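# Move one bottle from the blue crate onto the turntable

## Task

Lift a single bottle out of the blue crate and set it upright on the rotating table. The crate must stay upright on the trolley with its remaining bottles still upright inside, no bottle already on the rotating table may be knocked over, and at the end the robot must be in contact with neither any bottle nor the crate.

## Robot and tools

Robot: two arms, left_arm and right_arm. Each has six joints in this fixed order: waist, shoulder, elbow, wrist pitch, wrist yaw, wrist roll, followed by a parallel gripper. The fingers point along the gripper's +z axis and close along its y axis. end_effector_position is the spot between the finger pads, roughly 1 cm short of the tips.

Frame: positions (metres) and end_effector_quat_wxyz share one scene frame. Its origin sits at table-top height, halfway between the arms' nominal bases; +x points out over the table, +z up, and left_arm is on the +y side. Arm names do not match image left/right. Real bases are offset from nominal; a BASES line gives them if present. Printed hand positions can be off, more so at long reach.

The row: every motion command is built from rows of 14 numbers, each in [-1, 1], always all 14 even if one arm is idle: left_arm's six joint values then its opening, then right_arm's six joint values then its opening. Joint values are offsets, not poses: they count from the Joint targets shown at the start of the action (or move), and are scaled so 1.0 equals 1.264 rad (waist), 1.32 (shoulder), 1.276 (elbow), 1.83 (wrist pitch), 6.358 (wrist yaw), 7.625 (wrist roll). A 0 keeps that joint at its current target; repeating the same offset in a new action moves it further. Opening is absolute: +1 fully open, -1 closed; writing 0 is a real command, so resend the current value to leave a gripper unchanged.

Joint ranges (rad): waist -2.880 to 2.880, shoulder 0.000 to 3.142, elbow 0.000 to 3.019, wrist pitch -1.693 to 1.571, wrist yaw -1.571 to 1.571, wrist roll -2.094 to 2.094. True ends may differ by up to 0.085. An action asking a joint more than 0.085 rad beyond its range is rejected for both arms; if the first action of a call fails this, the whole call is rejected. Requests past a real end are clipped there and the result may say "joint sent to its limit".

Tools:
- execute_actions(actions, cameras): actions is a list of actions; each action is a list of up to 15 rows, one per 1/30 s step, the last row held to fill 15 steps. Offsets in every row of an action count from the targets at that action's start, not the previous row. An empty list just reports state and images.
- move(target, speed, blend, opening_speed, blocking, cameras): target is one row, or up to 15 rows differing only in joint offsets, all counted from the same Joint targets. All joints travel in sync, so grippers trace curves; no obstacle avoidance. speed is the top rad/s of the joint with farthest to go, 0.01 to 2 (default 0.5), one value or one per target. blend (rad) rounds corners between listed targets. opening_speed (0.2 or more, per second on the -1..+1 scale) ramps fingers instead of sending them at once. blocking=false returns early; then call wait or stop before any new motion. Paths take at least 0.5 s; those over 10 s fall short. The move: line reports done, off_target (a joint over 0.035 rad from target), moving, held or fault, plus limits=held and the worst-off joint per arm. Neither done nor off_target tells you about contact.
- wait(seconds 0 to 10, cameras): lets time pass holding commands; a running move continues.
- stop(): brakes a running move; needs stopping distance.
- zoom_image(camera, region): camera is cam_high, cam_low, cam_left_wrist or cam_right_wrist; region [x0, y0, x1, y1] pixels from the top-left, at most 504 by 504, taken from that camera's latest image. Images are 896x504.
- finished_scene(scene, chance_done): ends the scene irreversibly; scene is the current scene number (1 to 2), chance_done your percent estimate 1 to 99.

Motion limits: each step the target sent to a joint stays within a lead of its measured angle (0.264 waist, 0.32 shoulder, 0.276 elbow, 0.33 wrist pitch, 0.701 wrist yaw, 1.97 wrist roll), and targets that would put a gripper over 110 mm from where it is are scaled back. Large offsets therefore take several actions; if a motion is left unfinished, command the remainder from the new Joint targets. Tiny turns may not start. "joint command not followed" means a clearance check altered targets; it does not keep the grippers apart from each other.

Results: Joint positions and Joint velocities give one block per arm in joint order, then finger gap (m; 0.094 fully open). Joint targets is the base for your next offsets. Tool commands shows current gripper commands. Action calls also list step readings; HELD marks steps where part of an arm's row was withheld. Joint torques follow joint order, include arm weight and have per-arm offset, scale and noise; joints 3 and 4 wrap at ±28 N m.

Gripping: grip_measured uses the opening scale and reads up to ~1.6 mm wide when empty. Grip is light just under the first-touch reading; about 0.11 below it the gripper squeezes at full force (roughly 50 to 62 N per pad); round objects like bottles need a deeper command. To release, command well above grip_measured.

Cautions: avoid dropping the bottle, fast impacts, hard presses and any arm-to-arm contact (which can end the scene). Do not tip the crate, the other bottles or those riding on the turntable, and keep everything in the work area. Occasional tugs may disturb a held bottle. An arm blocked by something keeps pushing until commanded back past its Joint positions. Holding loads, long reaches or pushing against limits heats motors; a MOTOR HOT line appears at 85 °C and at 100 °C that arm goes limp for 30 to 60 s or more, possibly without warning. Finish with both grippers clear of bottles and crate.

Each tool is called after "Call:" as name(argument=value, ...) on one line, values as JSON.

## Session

Call:
execute_actions(actions=[], cameras=["all"])

Scene clock: 0.00 s.
left_arm: end_effector_position=(+0.0216, +0.1621, +0.1444) grip_measured=+1.000 end_effector_quat_wxyz=(-0.015, -0.401, +0.915, +0.051) | right_arm: end_effector_position=(+0.5912, -0.2308, +0.3851) grip_measured=+1.000 end_effector_quat_wxyz=(+0.513, +0.534, +0.671, +0.040)
Joint names: [waist, shoulder, elbow, wrist pitch, wrist yaw, wrist roll]
Joint positions: left_arm=[-1.211 0.912 0.694 -1.453 0.036 -2.039 0.094] | right_arm=[0.154 1.41 1.397 -0.625 0.66 1.177 0.094]
Joint velocities: left_arm=[0.005 -0.005 -0.012 -0.012 -0.007 -0.022 0] | right_arm=[0.005 -0.015 -0.012 -0.007 0.066 -0.007 0]
Joint torques (N m): no reading
Motor temperatures (°C): left_arm=[33 31 42 23 25 25 26] | right_arm=[27 26 29 28 24 26 23]
Heat: left arm: hottest elbow 42 °C; right arm: hottest elbow 29 °C.
Joint targets: left_arm=[-1.211 0.911 0.719 -1.453 0.036 -2.039] | right_arm=[0.154 1.408 1.429 -0.621 0.660 1.177]
Tool commands: left_gripper/opening=+1.0 right_gripper/opening=+1.0

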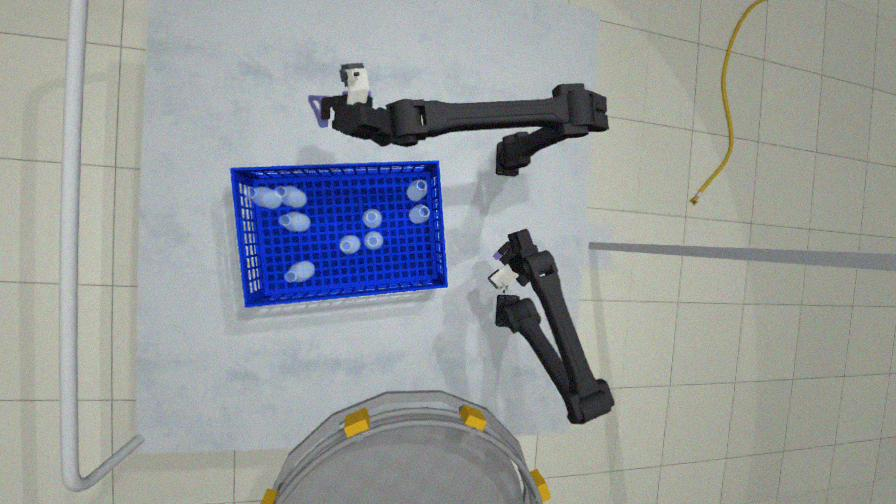

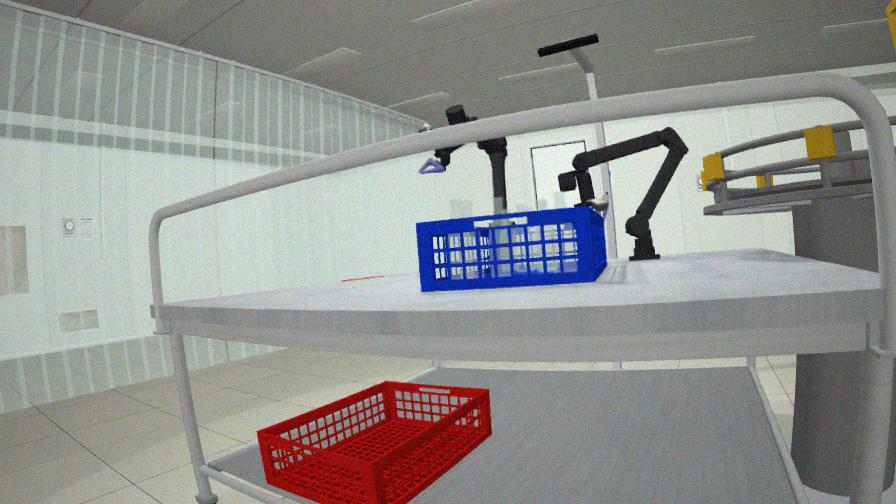

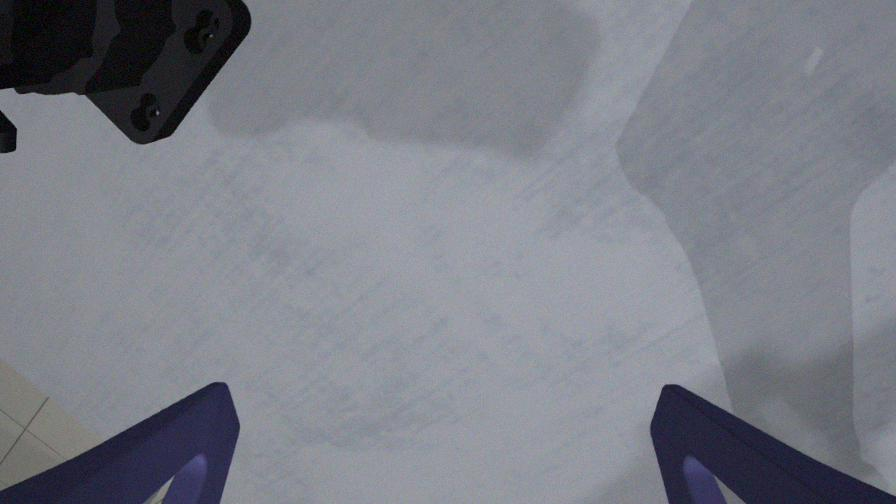

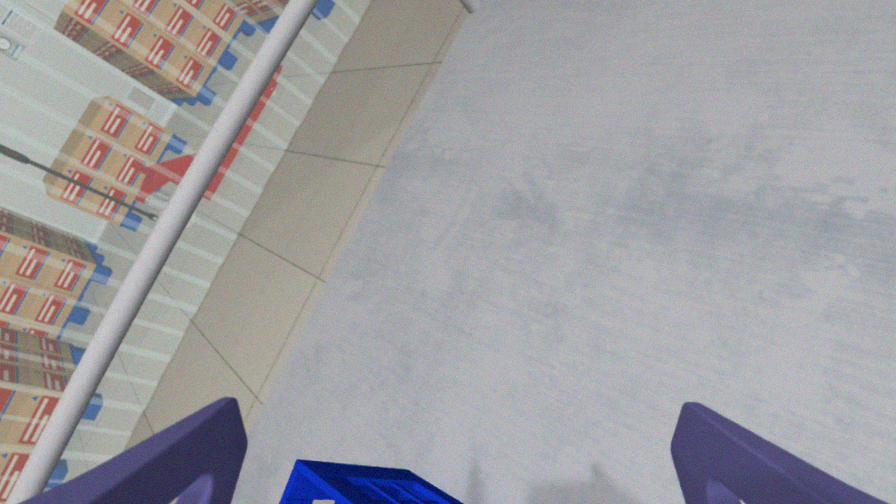

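Call:
zoom_image(camera="cam_high", region=[220, 150, 460, 320])

Scaled by 2.100 from the camera's 896x504 image, which has a finer 1280x720 frame.

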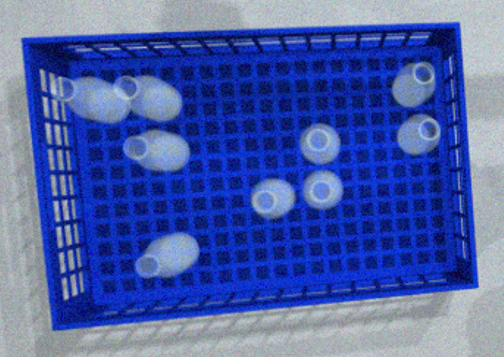

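Call:
execute_actions(actions=[])

Scene clock: 51.20 s.
left_arm: end_effector_position=(+0.0216, +0.1621, +0.1444) grip_measured=+1.000 end_effector_quat_wxyz=(-0.015, -0.401, +0.915, +0.051) | right_arm: end_effector_position=(+0.5912, -0.2308, +0.3851) grip_measured=+1.000 end_effector_quat_wxyz=(+0.513, +0.534, +0.671, +0.040)
Joint names: [waist, shoulder, elbow, wrist pitch, wrist yaw, wrist roll]
Joint positions: left_arm=[-1.211 0.912 0.694 -1.453 0.036 -2.039 0.094] | right_arm=[0.154 1.41 1.397 -0.625 0.66 1.177 0.094]
Joint velocities: left_arm=[-0.015 -0.005 0.002 -0.002 -0.051 -0.037 0] | right_arm=[-0.015 -0.005 0.022 -0.002 -0.022 -0.022 0]
Joint torques (N m): left_arm=[-2.2 -3.84 9.1 0.01 -0.05 -0.13] | right_arm=[-0.56 -9.47 13.33 1.5 0.12 0.08]
Motor temperatures (°C): left_arm=[33 30 51 23 25 25 25] | right_arm=[26 27 42 28 24 26 23]
Heat: left arm: hottest elbow 51 °C; right arm: hottest elbow 42 °C.
Joint targets: left_arm=[-1.211 0.911 0.719 -1.453 0.036 -2.039] | right_arm=[0.154 1.408 1.429 -0.621 0.660 1.177]
Tool commands: left_gripper/opening=+1.0 right_gripper/opening=+1.0

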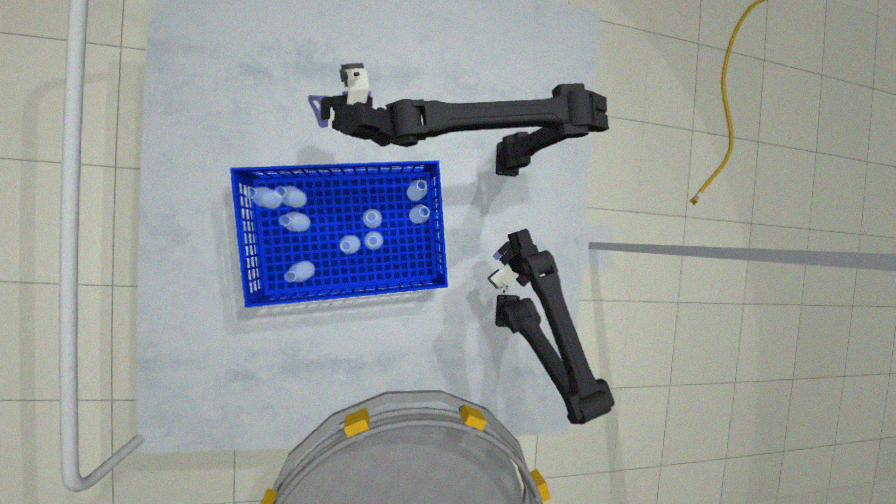

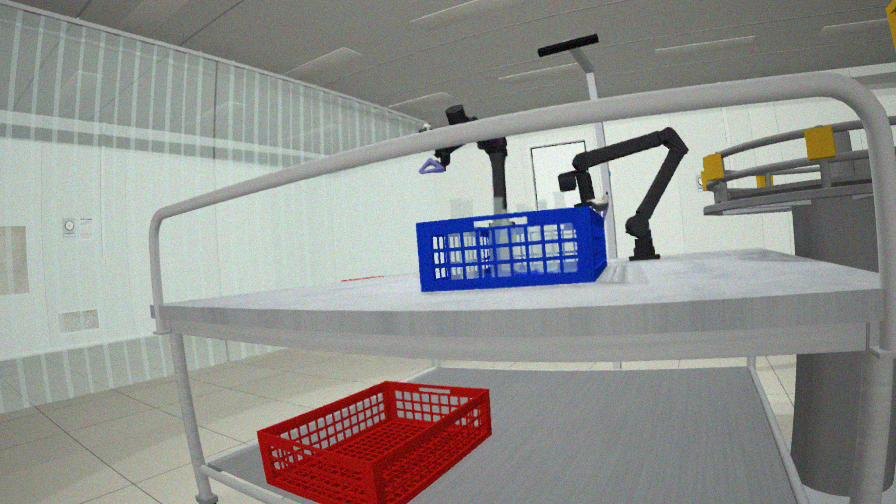

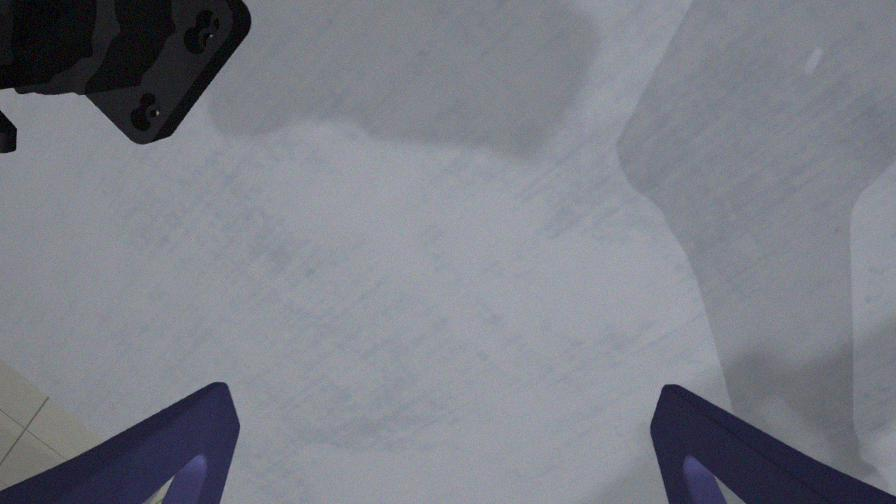

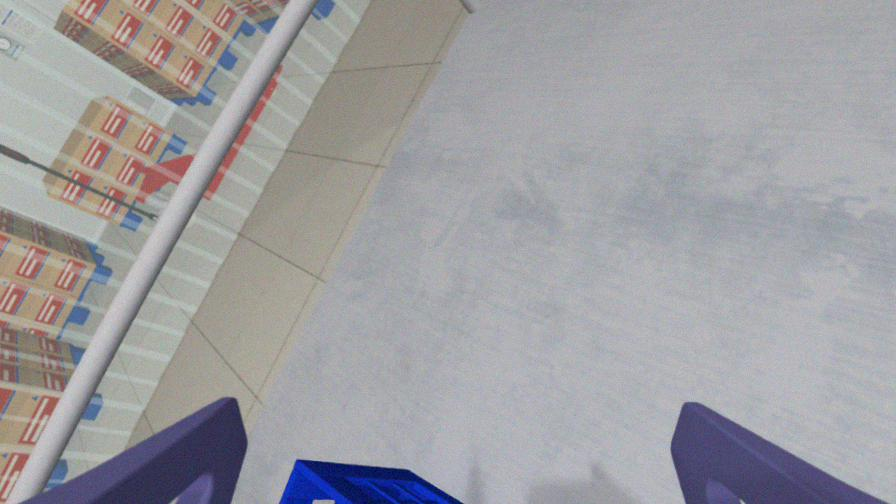

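Call:
move(target=[[0.0878,-0.0841,0.3378,0.1109,-0.00566,0.1363,0.3,-0.0609,-0.1545,0.2978,0.2708,-0.0519,-0.0772,1.0],[0.5870,0.0924,0.2335,0.387,-0.00566,0.2674,0.3,-0.1218,-0.3091,0.5964,0.5415,-0.1038,-0.1544,1.0]], blend=0.1, speed=0.9, opening_speed=1.0)

Scene clock: 101.63 s.
left_arm: end_effector_position=(+0.3540, +0.1411, +0.3118) grip_measured=+0.302 end_effector_quat_wxyz=(+0.376, +0.213, +0.897, -0.094) | right_arm: end_effector_position=(+0.0201, -0.2266, +1.0863) grip_measured=+1.000 end_effector_quat_wxyz=(+1.000, +0.001, +0.005, +0.025)
Joint names: [waist, shoulder, elbow, wrist pitch, wrist yaw, wrist roll]
Joint positions: left_arm=[-0.472 1.03 1.014 -0.759 0.002 -0.011 0.061] | right_arm=[0.016 0.997 2.189 0.369 0.001 0.015 0.094]
Joint velocities: left_arm=[-0.024 -0.005 -0.002 0.002 -0.037 0.007 0] | right_arm=[-0.005 -0.005 0.002 -0.002 0.037 -0.037 0]
Joint torques (N m): left_arm=[-1.26 -6.65 8.99 2.26 -0.1 0.02] | right_arm=[-1.96 3.19 3.38 -0.08 -0.26 -0.03]
Motor temperatures (°C): left_arm=[32 30 53 23 25 25 25] | right_arm=[26 28 47 28 24 26 23]
Heat: left arm: hottest elbow 53 °C; right arm: hottest elbow 47 °C.
Joint targets: left_arm=[-0.469 1.033 1.017 -0.744 0.000 0.000] | right_arm=[0.000 1.000 2.190 0.370 -0.001 0.000]
move: done

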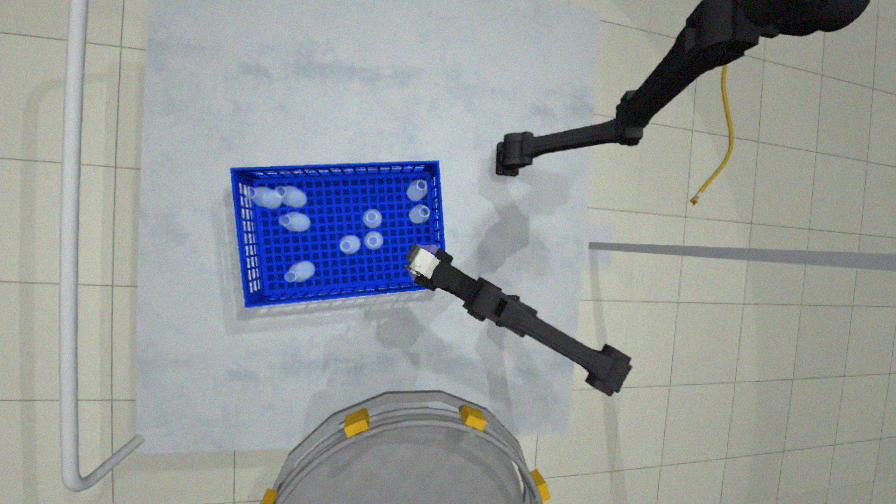

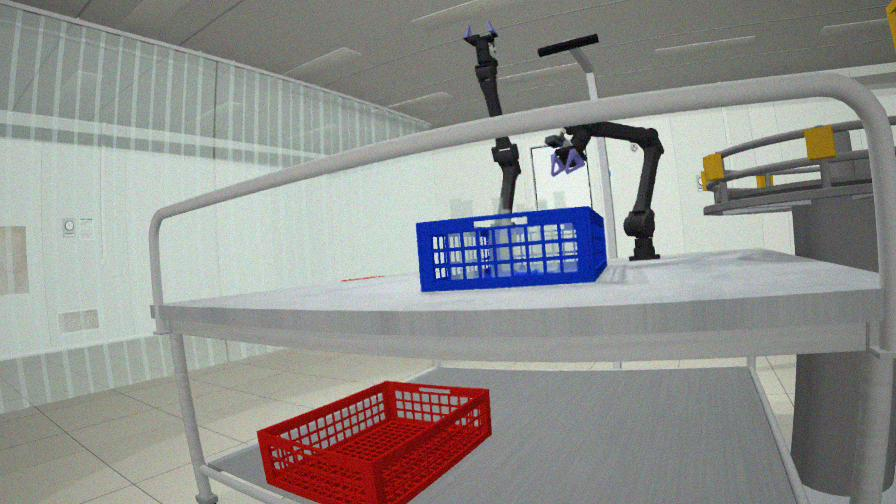

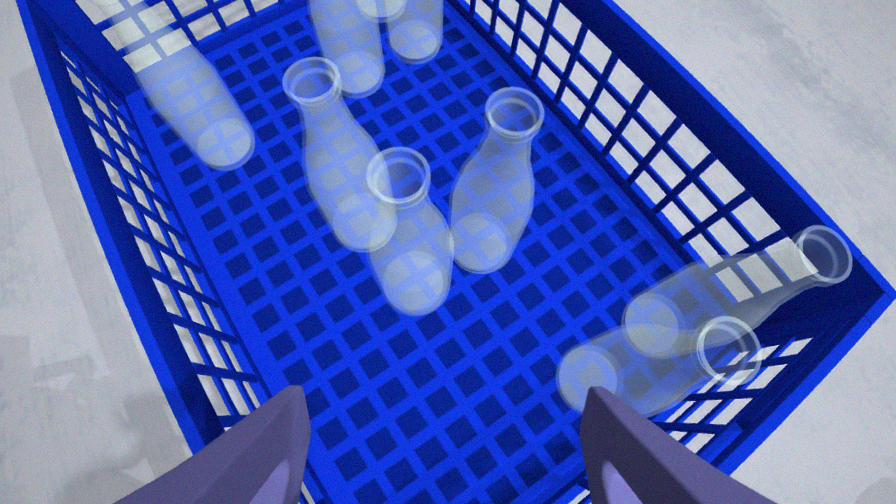

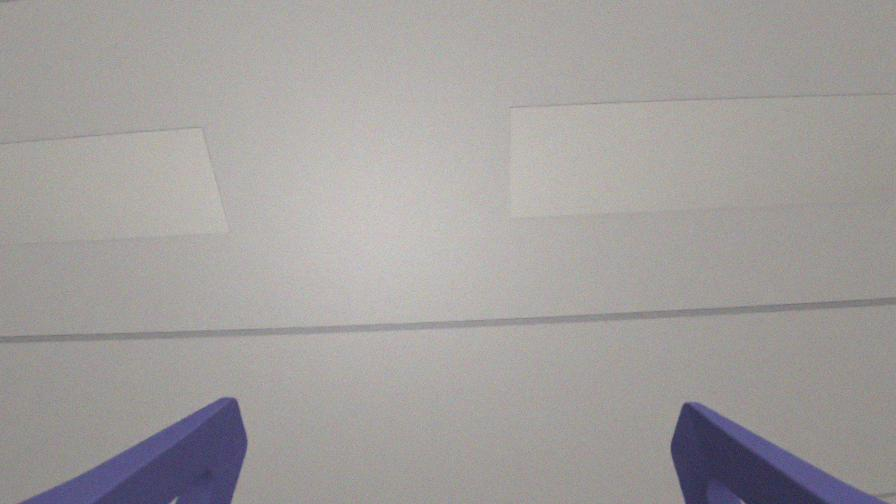

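Call:
move(target=[[0.0301,0.0530,-0.1356,0.1344,0,0,0.1,0,0,0,0,0,0,1.0],[0.0301,0.1694,-0.0306,0.1669,0,0,0.1,0,0,0,0,0,0,1.0]], blend=0.04, speed=0.35, opening_speed=0.5, cameras=["cam_left_wrist", "cam_high"])

Scene clock: 146.90 s.
left_arm: end_effector_position=(+0.4162, +0.1283, +0.2143) grip_measured=+0.102 end_effector_quat_wxyz=(+0.374, +0.198, +0.902, -0.087) | right_arm: end_effector_position=(+0.0201, -0.2266, +1.0863) grip_measured=+1.000 end_effector_quat_wxyz=(+1.000, +0.001, +0.005, +0.025)
Joint names: [waist, shoulder, elbow, wrist pitch, wrist yaw, wrist roll]
Joint positions: left_arm=[-0.438 1.254 0.924 -0.452 0.002 -0.01 0.052] | right_arm=[0.016 0.997 2.189 0.369 0.001 0.014 0.094]
Joint velocities: left_arm=[0.005 0.005 -0.007 -0.012 0.037 -0.051 0] | right_arm=[-0.005 0.005 -0.007 0.022 -0.11 0.037 0]
Joint torques (N m): left_arm=[-1.08 -9.05 12.18 2.25 -0.09 -0.03] | right_arm=[-1.9 3.08 3.38 -0.08 -0.25 -0.02]
Motor temperatures (°C): left_arm=[32 30 53 23 25 25 25] | right_arm=[26 27 38 27 24 26 23]
Heat: left arm: hottest elbow 53 °C; right arm: hottest elbow 38 °C.
Joint targets: left_arm=[-0.431 1.257 0.978 -0.439 0.000 0.000] | right_arm=[0.000 1.000 2.190 0.370 0.000 0.000]
move: off_target (left_arm); left_arm: the elbow is farthest, 0.054 rad from its target
Images, in order (width x height): cam_high 896x504, cam_left_wrist 896x504.

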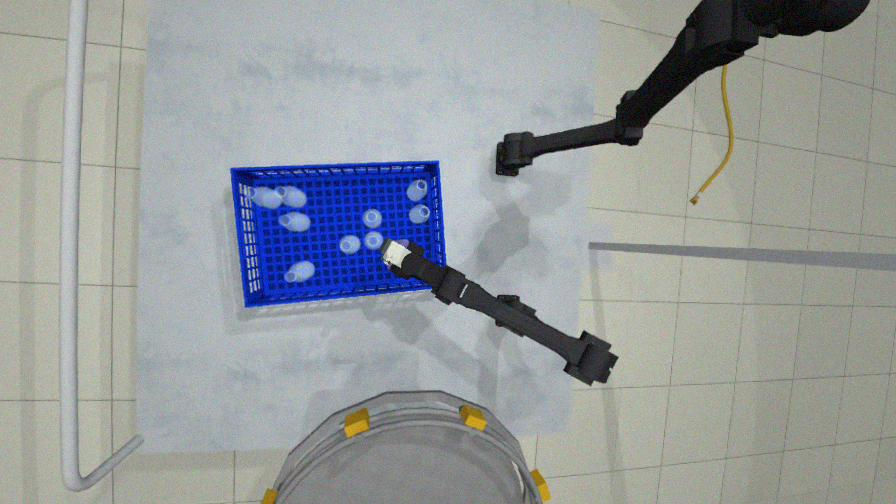

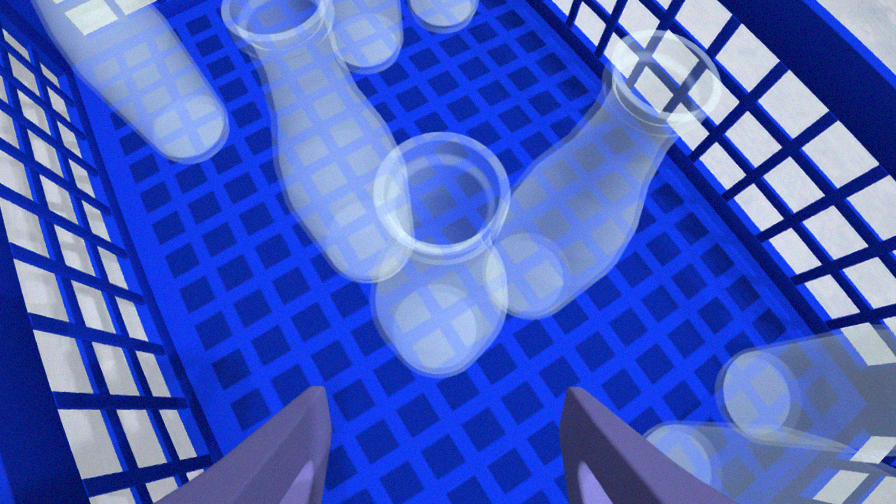

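Call:
move(target=[0.0012,0.0939,0.0854,0.0066,0,0,0.1,0,0,0,0,0,0,1.0], speed=0.18, cameras=["cam_left_wrist"])

Scene clock: 160.90 s.
left_arm: end_effector_position=(+0.4556, +0.1102, +0.2139) grip_measured=+0.102 end_effector_quat_wxyz=(+0.374, +0.197, +0.902, -0.087) | right_arm: end_effector_position=(+0.0201, -0.2266, +1.0863) grip_measured=+1.000 end_effector_quat_wxyz=(+1.000, +0.001, +0.005, +0.025)
Joint names: [waist, shoulder, elbow, wrist pitch, wrist yaw, wrist roll]
Joint positions: left_arm=[-0.438 1.371 1.029 -0.441 0.002 -0.01 0.052] | right_arm=[0.016 0.997 2.189 0.369 0.001 0.014 0.094]
Joint velocities: left_arm=[-0.005 -0.005 -0.007 -0.012 0.022 -0.037 -0.001] | right_arm=[-0.005 -0.024 -0.007 -0.027 -0.022 0.007 0]
Joint torques (N m): left_arm=[-0.85 -10.4 12.49 2.18 -0.08 -0.06] | right_arm=[-1.9 3.14 3.38 -0.08 -0.25 -0.02]
Motor temperatures (°C): left_arm=[32 30 56 23 25 25 25] | right_arm=[26 27 36 27 24 26 23]
Heat: left arm: hottest elbow 56 °C; right arm: hottest elbow 36 °C.
Joint targets: left_arm=[-0.430 1.381 1.087 -0.427 0.000 0.000] | right_arm=[0.000 1.000 2.190 0.370 0.000 0.000]
move: off_target (left_arm); left_arm: the elbow is farthest, 0.058 rad from its target
Images, in order (width x height): cam_left_wrist 896x504.

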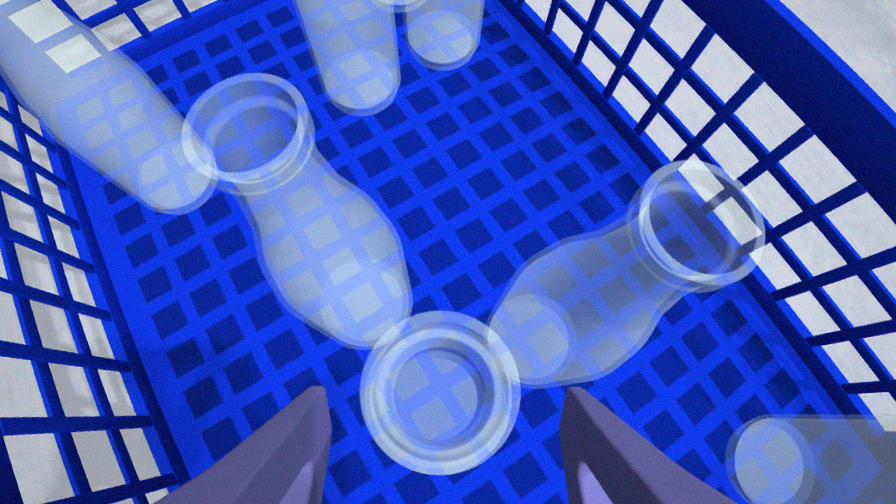

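Call:
move(target=[0,0.0167,0.0110,0,0,0,0.1,0,0,0,0,0,0,1.0], speed=0.1, cameras=["cam_left_wrist"])

Scene clock: 202.50 s.
left_arm: end_effector_position=(+0.4610, +0.1076, +0.2105) grip_measured=+0.102 end_effector_quat_wxyz=(+0.371, +0.198, +0.903, -0.086) | right_arm: end_effector_position=(+0.0201, -0.2266, +1.0863) grip_measured=+1.000 end_effector_quat_wxyz=(+1.000, +0.001, +0.005, +0.025)
Joint names: [waist, shoulder, elbow, wrist pitch, wrist yaw, wrist roll]
Joint positions: left_arm=[-0.438 1.391 1.043 -0.441 0.002 -0.01 0.052] | right_arm=[0.016 0.997 2.189 0.369 0.001 0.014 0.094]
Joint velocities: left_arm=[-0.015 -0.005 -0.007 -0.012 0.051 0.066 0.001] | right_arm=[-0.005 -0.005 0.002 -0.002 -0.007 -0.139 0]
Joint torques (N m): left_arm=[-0.97 -10.93 12.48 2.11 -0.11 -0.01] | right_arm=[-1.9 3.14 3.4 -0.08 -0.24 -0.02]
Motor temperatures (°C): left_arm=[32 31 58 23 25 25 24] | right_arm=[26 26 34 27 24 26 23]
Heat: left arm: hottest elbow 58 °C; right arm: hottest elbow 34 °C.
Joint targets: left_arm=[-0.430 1.403 1.101 -0.427 0.000 0.000] | right_arm=[0.000 1.000 2.190 0.370 0.000 0.000]
move: off_target (left_arm); left_arm: the elbow is farthest, 0.058 rad from its target
Images, in order (width x height): cam_left_wrist 896x504.

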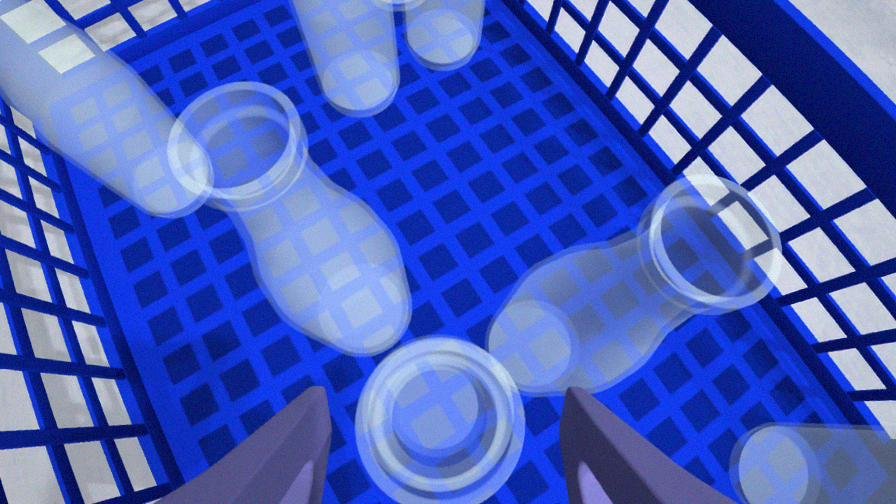

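Call:
move(target=[0,0,0,0,0,0,-0.355,0,0,0,0,0,0,1.0], opening_speed=0.45, cameras=["cam_left_wrist"])

Call:
move(target=[0,0,0,0,0,0,-0.56,0,0,0,0,0,0,1.0], opening_speed=0.25, cameras=["cam_left_wrist"])

Scene clock: 209.30 s.
left_arm: end_effector_position=(+0.4614, +0.1085, +0.2105) grip_measured=-0.352 end_effector_quat_wxyz=(+0.371, +0.197, +0.903, -0.085) | right_arm: end_effector_position=(+0.0201, -0.2266, +1.0863) grip_measured=+1.000 end_effector_quat_wxyz=(+1.000, +0.001, +0.005, +0.025)
Joint names: [waist, shoulder, elbow, wrist pitch, wrist yaw, wrist roll]
Joint positions: left_arm=[-0.436 1.391 1.043 -0.441 0.001 -0.01 0.03] | right_arm=[0.016 0.997 2.189 0.369 0.001 0.014 0.094]
Joint velocities: left_arm=[0.015 -0.015 0.032 -0.007 -0.037 -0.007 -0.001] | right_arm=[-0.015 -0.005 -0.002 -0.012 -0.037 -0.066 0]
Joint torques (N m): left_arm=[-0.85 -10.64 12.46 2.17 -0.13 -0.02] | right_arm=[-1.9 3.14 3.4 -0.08 -0.25 -0.02]
Motor temperatures (°C): left_arm=[32 31 59 23 25 25 24] | right_arm=[26 26 33 27 24 26 23]
Heat: left arm: hottest elbow 59 °C; right arm: hottest elbow 33 °C.
Joint targets: left_arm=[-0.430 1.403 1.101 -0.427 0.000 0.000] | right_arm=[0.000 1.000 2.190 0.370 0.000 0.000]
move: off_target (left_arm); left_arm: the elbow is farthest, 0.058 rad from its target
Images, in order (width x height): cam_left_wrist 896x504.

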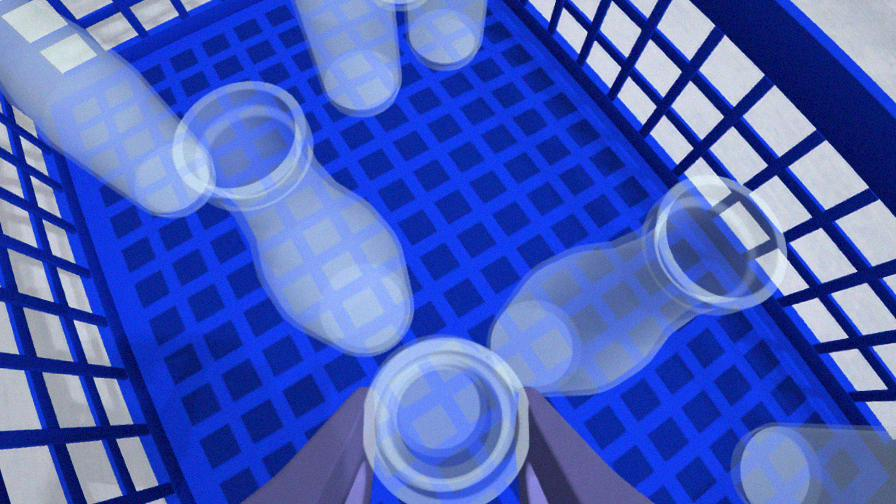

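Scene clock: 210.33 s.
left_arm: end_effector_position=(+0.4614, +0.1085, +0.2105) grip_measured=-0.354 end_effector_quat_wxyz=(+0.371, +0.197, +0.903, -0.085) | right_arm: end_effector_position=(+0.0201, -0.2266, +1.0863) grip_measured=+1.000 end_effector_quat_wxyz=(+1.000, +0.001, +0.005, +0.025)
Joint names: [waist, shoulder, elbow, wrist pitch, wrist yaw, wrist roll]
Joint positions: left_arm=[-0.436 1.391 1.043 -0.441 0.001 -0.01 0.03] | right_arm=[0.016 0.997 2.189 0.369 0.001 0.014 0.094]
Joint velocities: left_arm=[0.005 -0.005 -0.022 0.007 0.022 0.037 0] | right_arm=[-0.005 -0.005 -0.002 -0.002 -0.007 -0.007 0]
Joint torques (N m): left_arm=[-1.26 -10.7 12.53 2.17 -0.08 -0.03] | right_arm=[-1.85 3.19 3.37 -0.08 -0.24 -0.02]
Motor temperatures (°C): left_arm=[32 31 59 23 25 25 25] | right_arm=[26 26 33 27 24 26 23]
Heat: left arm: hottest elbow 59 °C; right arm: hottest elbow 33 °C.
Joint targets: left_arm=[-0.430 1.403 1.101 -0.427 0.000 0.000] | right_arm=[0.000 1.000 2.190 0.370 0.000 0.000]
move: off_target (left_arm); left_arm: the elbow is farthest, 0.058 rad from its target
Images, in order (width x height): cam_left_wrist 896x504.

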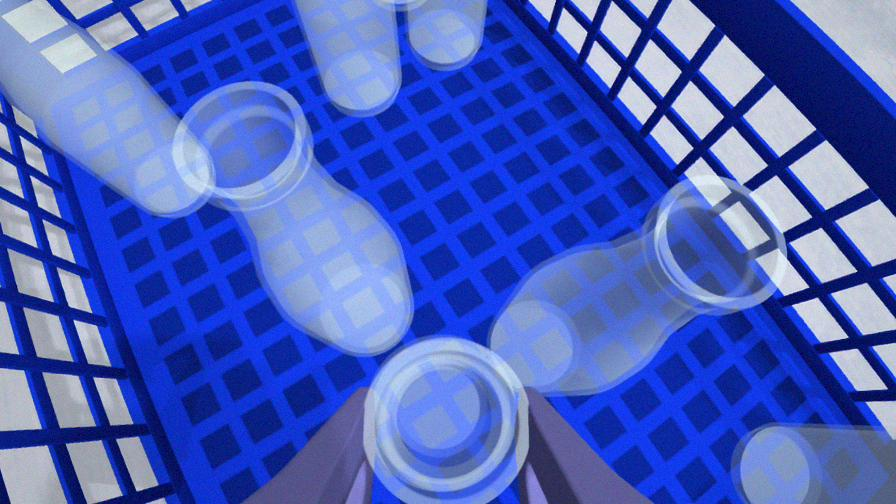

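Call:
move(target=[[0,-0.0508,0.0948,-0.0945,0,0,-0.56,0,0,0,0,0,0,1.0],[0,-0.0636,0.2056,-0.1809,0,0,-0.56,0,0,0,0,0,0,1.0],[0,-0.0523,0.3346,-0.2661,0,0,-0.56,0,0,0,0,0,0,1.0],[0,-0.0273,0.4843,-0.3528,0,0,-0.56,0,0,0,0,0,0,1.0]], blend=0.04, speed=[0.2,0.3,0.35,0.35], cameras=["cam_left_wrist", "cam_high"])

Scene clock: 252.40 s.
left_arm: end_effector_position=(+0.4604, +0.1089, +0.4426) grip_measured=-0.354 end_effector_quat_wxyz=(+0.366, +0.197, +0.905, -0.084) | right_arm: end_effector_position=(+0.0201, -0.2266, +1.0863) grip_measured=+1.000 end_effector_quat_wxyz=(+1.000, +0.001, +0.005, +0.025)
Joint names: [waist, shoulder, elbow, wrist pitch, wrist yaw, wrist roll]
Joint positions: left_arm=[-0.436 1.371 1.647 -1.075 0.001 -0.01 0.03] | right_arm=[0.016 0.997 2.189 0.369 0.001 0.014 0.094]
Joint velocities: left_arm=[-0.015 -0.015 0.017 -0.017 -0.051 0.007 0] | right_arm=[-0.005 -0.024 -0.007 -0.022 -0.037 0.022 0]
Joint torques (N m): left_arm=[-1.38 -11.93 13.76 1.88 -0.09 -0.03] | right_arm=[-1.9 3.14 3.41 -0.09 -0.24 -0.02]
Motor temperatures (°C): left_arm=[32 32 62 23 25 25 27] | right_arm=[26 26 32 27 24 26 23]
Heat: left arm: hottest elbow 62 °C; right arm: hottest elbow 32 °C.
Joint targets: left_arm=[-0.430 1.367 1.719 -1.072 0.000 0.000] | right_arm=[0.000 1.000 2.190 0.370 0.000 0.000]
move: off_target (left_arm); left_arm: the elbow is farthest, 0.072 rad from its target
Images, in order (width x height): cam_high 896x504, cam_left_wrist 896x504.

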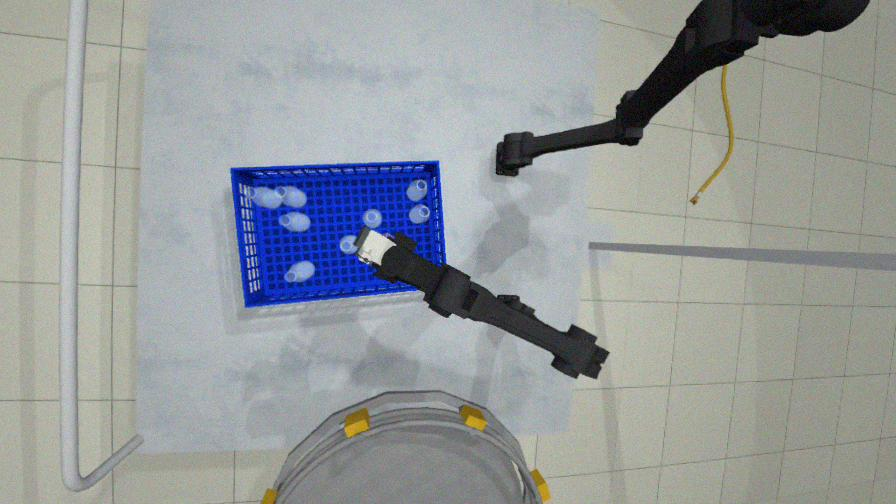

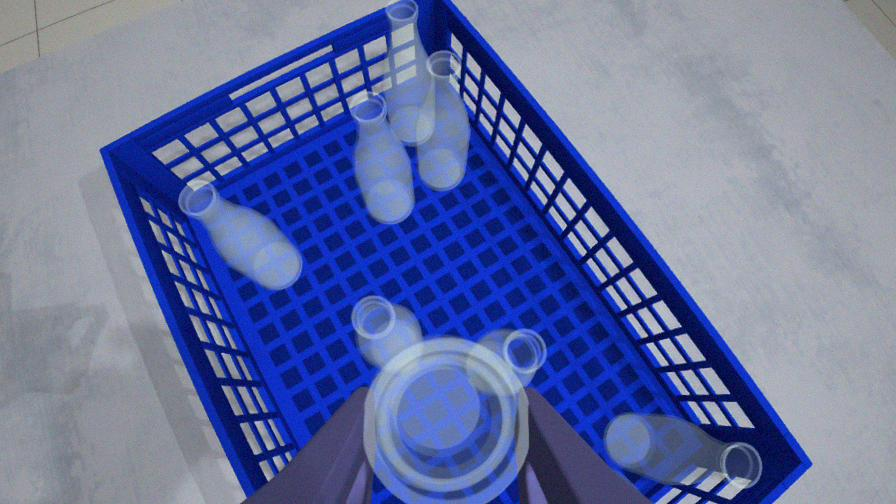

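Call:
move(target=[[0.3402,-0.0144,0.3002,-0.2117,0,0,-0.56,0,0,0,0,0,0,1.0],[0.6962,-0.0417,0.3307,-0.2503,0,0,-0.56,0,0,0,0,0,0,1.0],[0.9826,-0.0417,0.3307,-0.2503,0,0,-0.56,0,0,0,0,0,0,1.0]], blend=0.12, speed=0.55, cameras=["cam_left_wrist", "cam_high"])

Scene clock: 274.37 s.
left_arm: end_effector_position=(+0.2747, +0.6731, +0.5974) grip_measured=-0.354 end_effector_quat_wxyz=(+0.349, -0.368, +0.849, +0.148) | right_arm: end_effector_position=(+0.0201, -0.2266, +1.0863) grip_measured=+1.000 end_effector_quat_wxyz=(+1.000, +0.001, +0.005, +0.025)
Joint names: [waist, shoulder, elbow, wrist pitch, wrist yaw, wrist roll]
Joint positions: left_arm=[0.812 1.337 2.078 -1.534 -0.001 -0.009 0.03] | right_arm=[0.016 0.997 2.189 0.369 0.001 0.014 0.094]
Joint velocities: left_arm=[-0.015 -0.015 -0.007 0.002 -0.007 -0.007 0.001] | right_arm=[0.005 -0.005 0.002 -0.002 0.066 -0.037 0]
Joint torques (N m): left_arm=[-1.73 -10.81 11.48 1.76 0 -0.02] | right_arm=[-1.9 3.14 3.38 -0.08 -0.25 -0.02]
Motor temperatures (°C): left_arm=[32 32 62 23 25 25 27] | right_arm=[26 26 32 27 24 26 23]
Heat: left arm: hottest elbow 62 °C; right arm: hottest elbow 32 °C.
Joint targets: left_arm=[0.812 1.312 2.141 -1.531 0.000 0.000] | right_arm=[0.000 1.000 2.190 0.370 0.000 0.000]
move: off_target (left_arm); left_arm: the elbow is farthest, 0.063 rad from its target
Images, in order (width x height): cam_high 896x504, cam_left_wrist 896x504.

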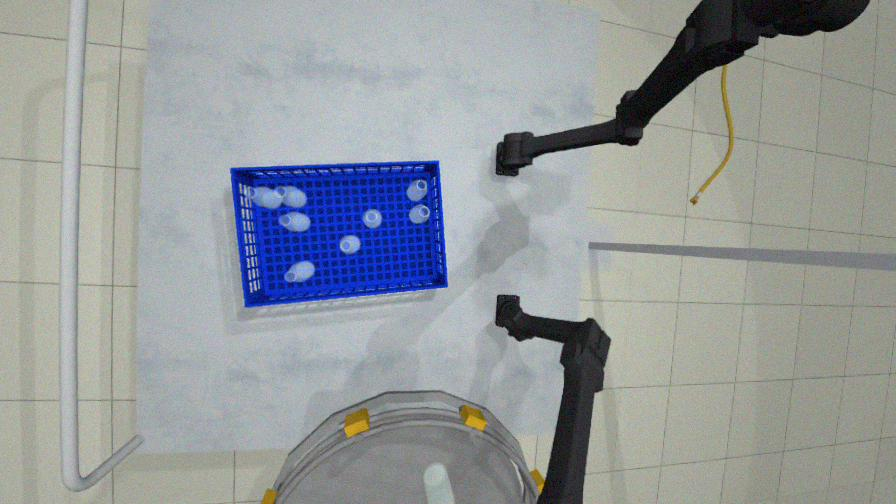

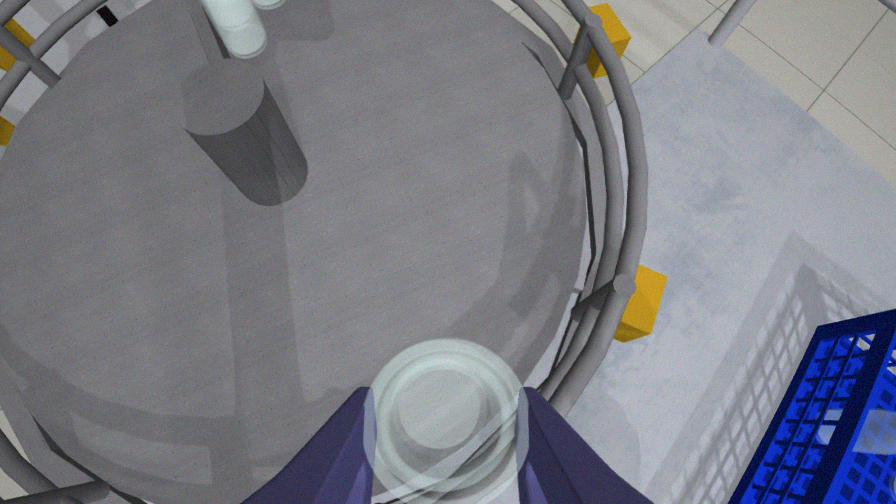

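Call:
move(target=[[0,0.1318,0.0313,0.0776,0,0,-0.56,0,0,0,0,0,0,1.0],[0,0.2636,-0.0243,0.2027,0,0,-0.56,0,0,0,0,0,0,1.0],[0,0.2864,-0.0627,0.2377,0,0,-0.56,0,0,0,0,0,0,1.0]], blend=0.05, speed=[0.4,0.4,0.15], cameras=["cam_left_wrist"])

Scene clock: 304.60 s.
left_arm: end_effector_position=(+0.4256, +0.8314, +0.4536) grip_measured=-0.354 end_effector_quat_wxyz=(+0.356, -0.367, +0.846, +0.151) | right_arm: end_effector_position=(+0.0201, -0.2266, +1.0863) grip_measured=+1.000 end_effector_quat_wxyz=(+1.000, +0.001, +0.005, +0.025)
Joint names: [waist, shoulder, elbow, wrist pitch, wrist yaw, wrist roll]
Joint positions: left_arm=[0.812 1.701 2.045 -1.121 -0.001 -0.009 0.03] | right_arm=[0.016 0.997 2.189 0.369 0.001 0.014 0.094]
Joint velocities: left_arm=[-0.024 -0.015 0.017 0.017 0.022 0.007 0] | right_arm=[-0.015 -0.015 -0.012 -0.002 -0.007 0.051 0]
Joint torques (N m): left_arm=[-1.85 -16.97 9.47 2.67 0.04 -0.07] | right_arm=[-1.85 3.14 3.4 -0.08 -0.25 -0.02]
Motor temperatures (°C): left_arm=[32 31 62 23 25 25 28] | right_arm=[26 26 32 27 24 26 23]
Heat: left arm: hottest elbow 62 °C; right arm: hottest elbow 32 °C.
Joint targets: left_arm=[0.812 1.690 2.061 -1.096 0.000 0.000] | right_arm=[0.000 1.000 2.190 0.370 0.000 0.000]
move: done; blend cut to 0.032 rad at target 2
Images, in order (width x height): cam_left_wrist 896x504.

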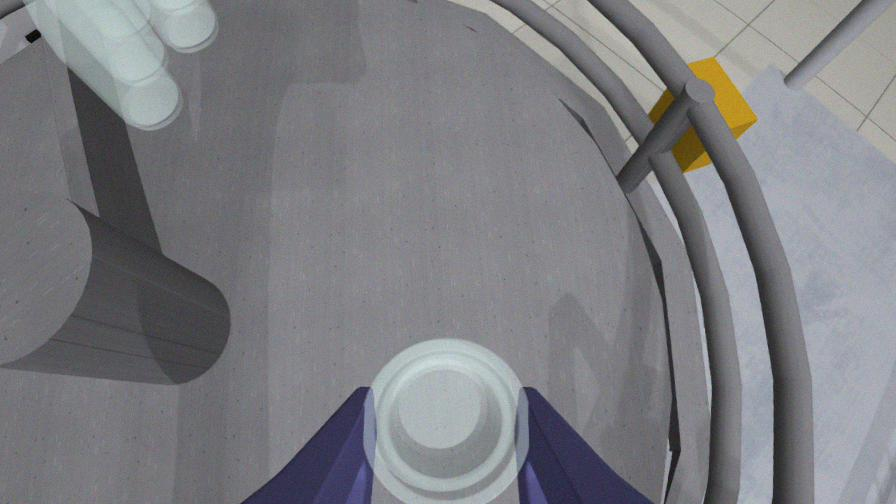

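Call:
move(target=[0,0,-0.0365,0.0200,0,0,-0.56,0,0,0,0,0,0,1.0], speed=0.08, cameras=["cam_left_wrist"])

Scene clock: 313.60 s.
left_arm: end_effector_position=(+0.4284, +0.8343, +0.4361) grip_measured=-0.354 end_effector_quat_wxyz=(+0.353, -0.368, +0.847, +0.150) | right_arm: end_effector_position=(+0.0201, -0.2266, +1.0863) grip_measured=+1.000 end_effector_quat_wxyz=(+1.000, +0.001, +0.005, +0.025)
Joint names: [waist, shoulder, elbow, wrist pitch, wrist yaw, wrist roll]
Joint positions: left_arm=[0.812 1.701 2.001 -1.084 -0.001 -0.009 0.03] | right_arm=[0.016 0.997 2.189 0.369 0.001 0.014 0.094]
Joint velocities: left_arm=[0.005 -0.005 -0.017 -0.007 -0.066 -0.051 -0.001] | right_arm=[-0.005 -0.005 -0.027 -0.017 -0.022 -0.007 0]
Joint torques (N m): left_arm=[-1.73 -17.73 9.57 2.62 0.01 -0.04] | right_arm=[-1.9 3.08 3.41 -0.08 -0.25 -0.02]
Motor temperatures (°C): left_arm=[32 33 61 23 25 25 28] | right_arm=[26 26 32 27 24 26 23]
Heat: left arm: hottest elbow 61 °C; right arm: hottest elbow 32 °C.
Joint targets: left_arm=[0.812 1.690 2.014 -1.059 0.000 0.000] | right_arm=[0.000 1.000 2.190 0.370 0.000 0.000]
move: done
Images, in order (width x height): cam_left_wrist 896x504.

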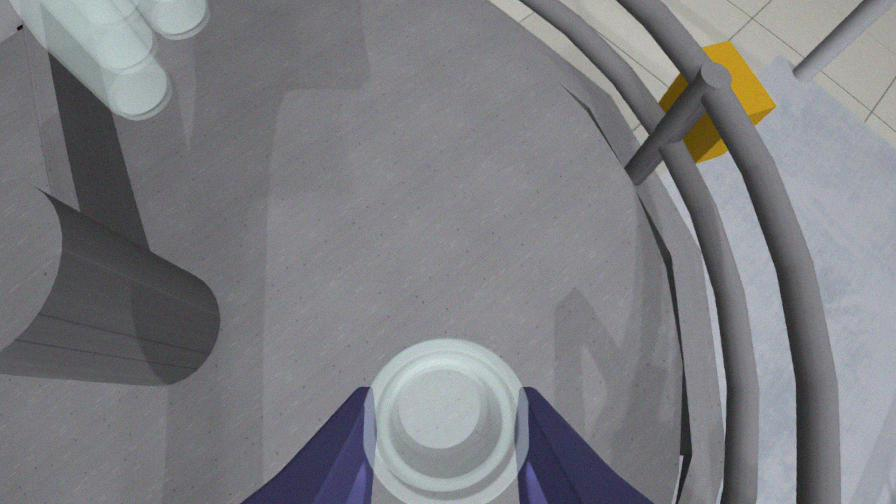

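Call:
move(target=[0,0,-0.0065,0.001,0,0,-0.56,0,0,0,0,0,0,1.0], speed=0.05, cameras=["cam_left_wrist"])

Scene clock: 320.63 s.
left_arm: end_effector_position=(+0.4283, +0.8342, +0.4321) grip_measured=-0.354 end_effector_quat_wxyz=(+0.350, -0.368, +0.848, +0.148) | right_arm: end_effector_position=(+0.0201, -0.2266, +1.0863) grip_measured=+1.000 end_effector_quat_wxyz=(+1.000, +0.001, +0.005, +0.025)
Joint names: [waist, shoulder, elbow, wrist pitch, wrist yaw, wrist roll]
Joint positions: left_arm=[0.812 1.701 1.993 -1.082 -0.001 -0.009 0.03] | right_arm=[0.016 0.997 2.189 0.369 0.001 0.014 0.094]
Joint velocities: left_arm=[0.005 -0.005 -0.002 -0.007 -0.007 0.081 0] | right_arm=[-0.005 -0.005 -0.017 0.012 0.022 -0.007 0]
Joint torques (N m): left_arm=[-1.9 -17.44 9.61 2.59 0 -0.04] | right_arm=[-1.9 3.19 3.4 -0.08 -0.25 -0.02]
Motor temperatures (°C): left_arm=[32 34 60 23 25 25 28] | right_arm=[26 26 32 27 24 26 23]
Heat: left arm: hottest elbow 60 °C; right arm: hottest elbow 32 °C.
Joint targets: left_arm=[0.812 1.690 2.006 -1.057 0.000 0.000] | right_arm=[0.000 1.000 2.190 0.370 0.000 0.000]
move: done
Images, in order (width x height): cam_left_wrist 896x504.

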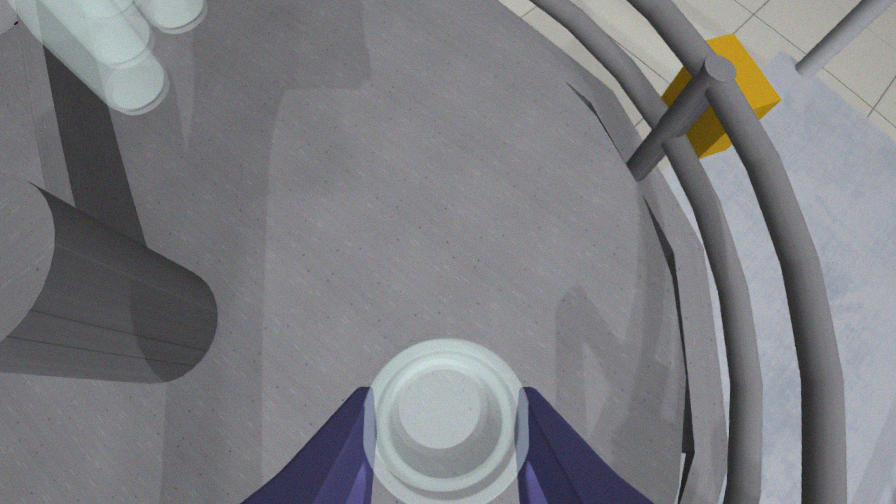

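Call:
move(target=[0,0,-0.0051,0.0027,0,0,-0.56,0,0,0,0,0,0,1.0], speed=0.04, cameras=["cam_left_wrist"])

Scene clock: 325.57 s.
left_arm: end_effector_position=(+0.4286, +0.8345, +0.4295) grip_measured=-0.354 end_effector_quat_wxyz=(+0.350, -0.368, +0.849, +0.148) | right_arm: end_effector_position=(+0.0201, -0.2266, +1.0863) grip_measured=+1.000 end_effector_quat_wxyz=(+1.000, +0.001, +0.005, +0.025)
Joint names: [waist, shoulder, elbow, wrist pitch, wrist yaw, wrist roll]
Joint positions: left_arm=[0.812 1.701 1.986 -1.077 -0.001 -0.009 0.03] | right_arm=[0.016 0.997 2.189 0.369 0.001 0.014 0.094]
Joint velocities: left_arm=[-0.015 0.005 -0.002 0.007 -0.007 -0.037 0] | right_arm=[0.005 -0.015 -0.007 -0.002 -0.037 -0.066 0]
Joint torques (N m): left_arm=[-1.73 -17.67 9.61 2.65 0.01 -0.02] | right_arm=[-1.9 3.08 3.38 -0.08 -0.24 -0.02]
Motor temperatures (°C): left_arm=[32 35 60 23 25 25 28] | right_arm=[26 26 31 27 24 26 23]
Heat: left arm: hottest elbow 60 °C; right arm: hottest elbow 31 °C.
Joint targets: left_arm=[0.812 1.690 1.999 -1.052 0.000 0.000] | right_arm=[0.000 1.000 2.190 0.370 0.000 0.000]
move: done
Images, in order (width x height): cam_left_wrist 896x504.

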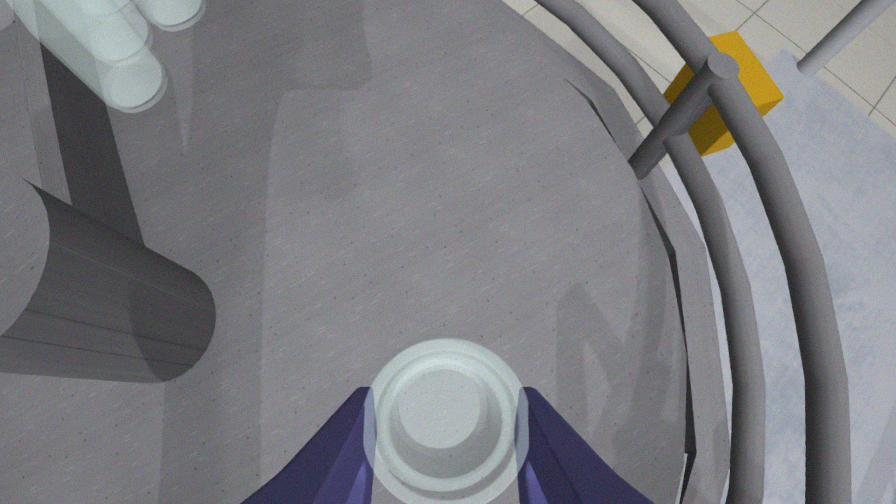

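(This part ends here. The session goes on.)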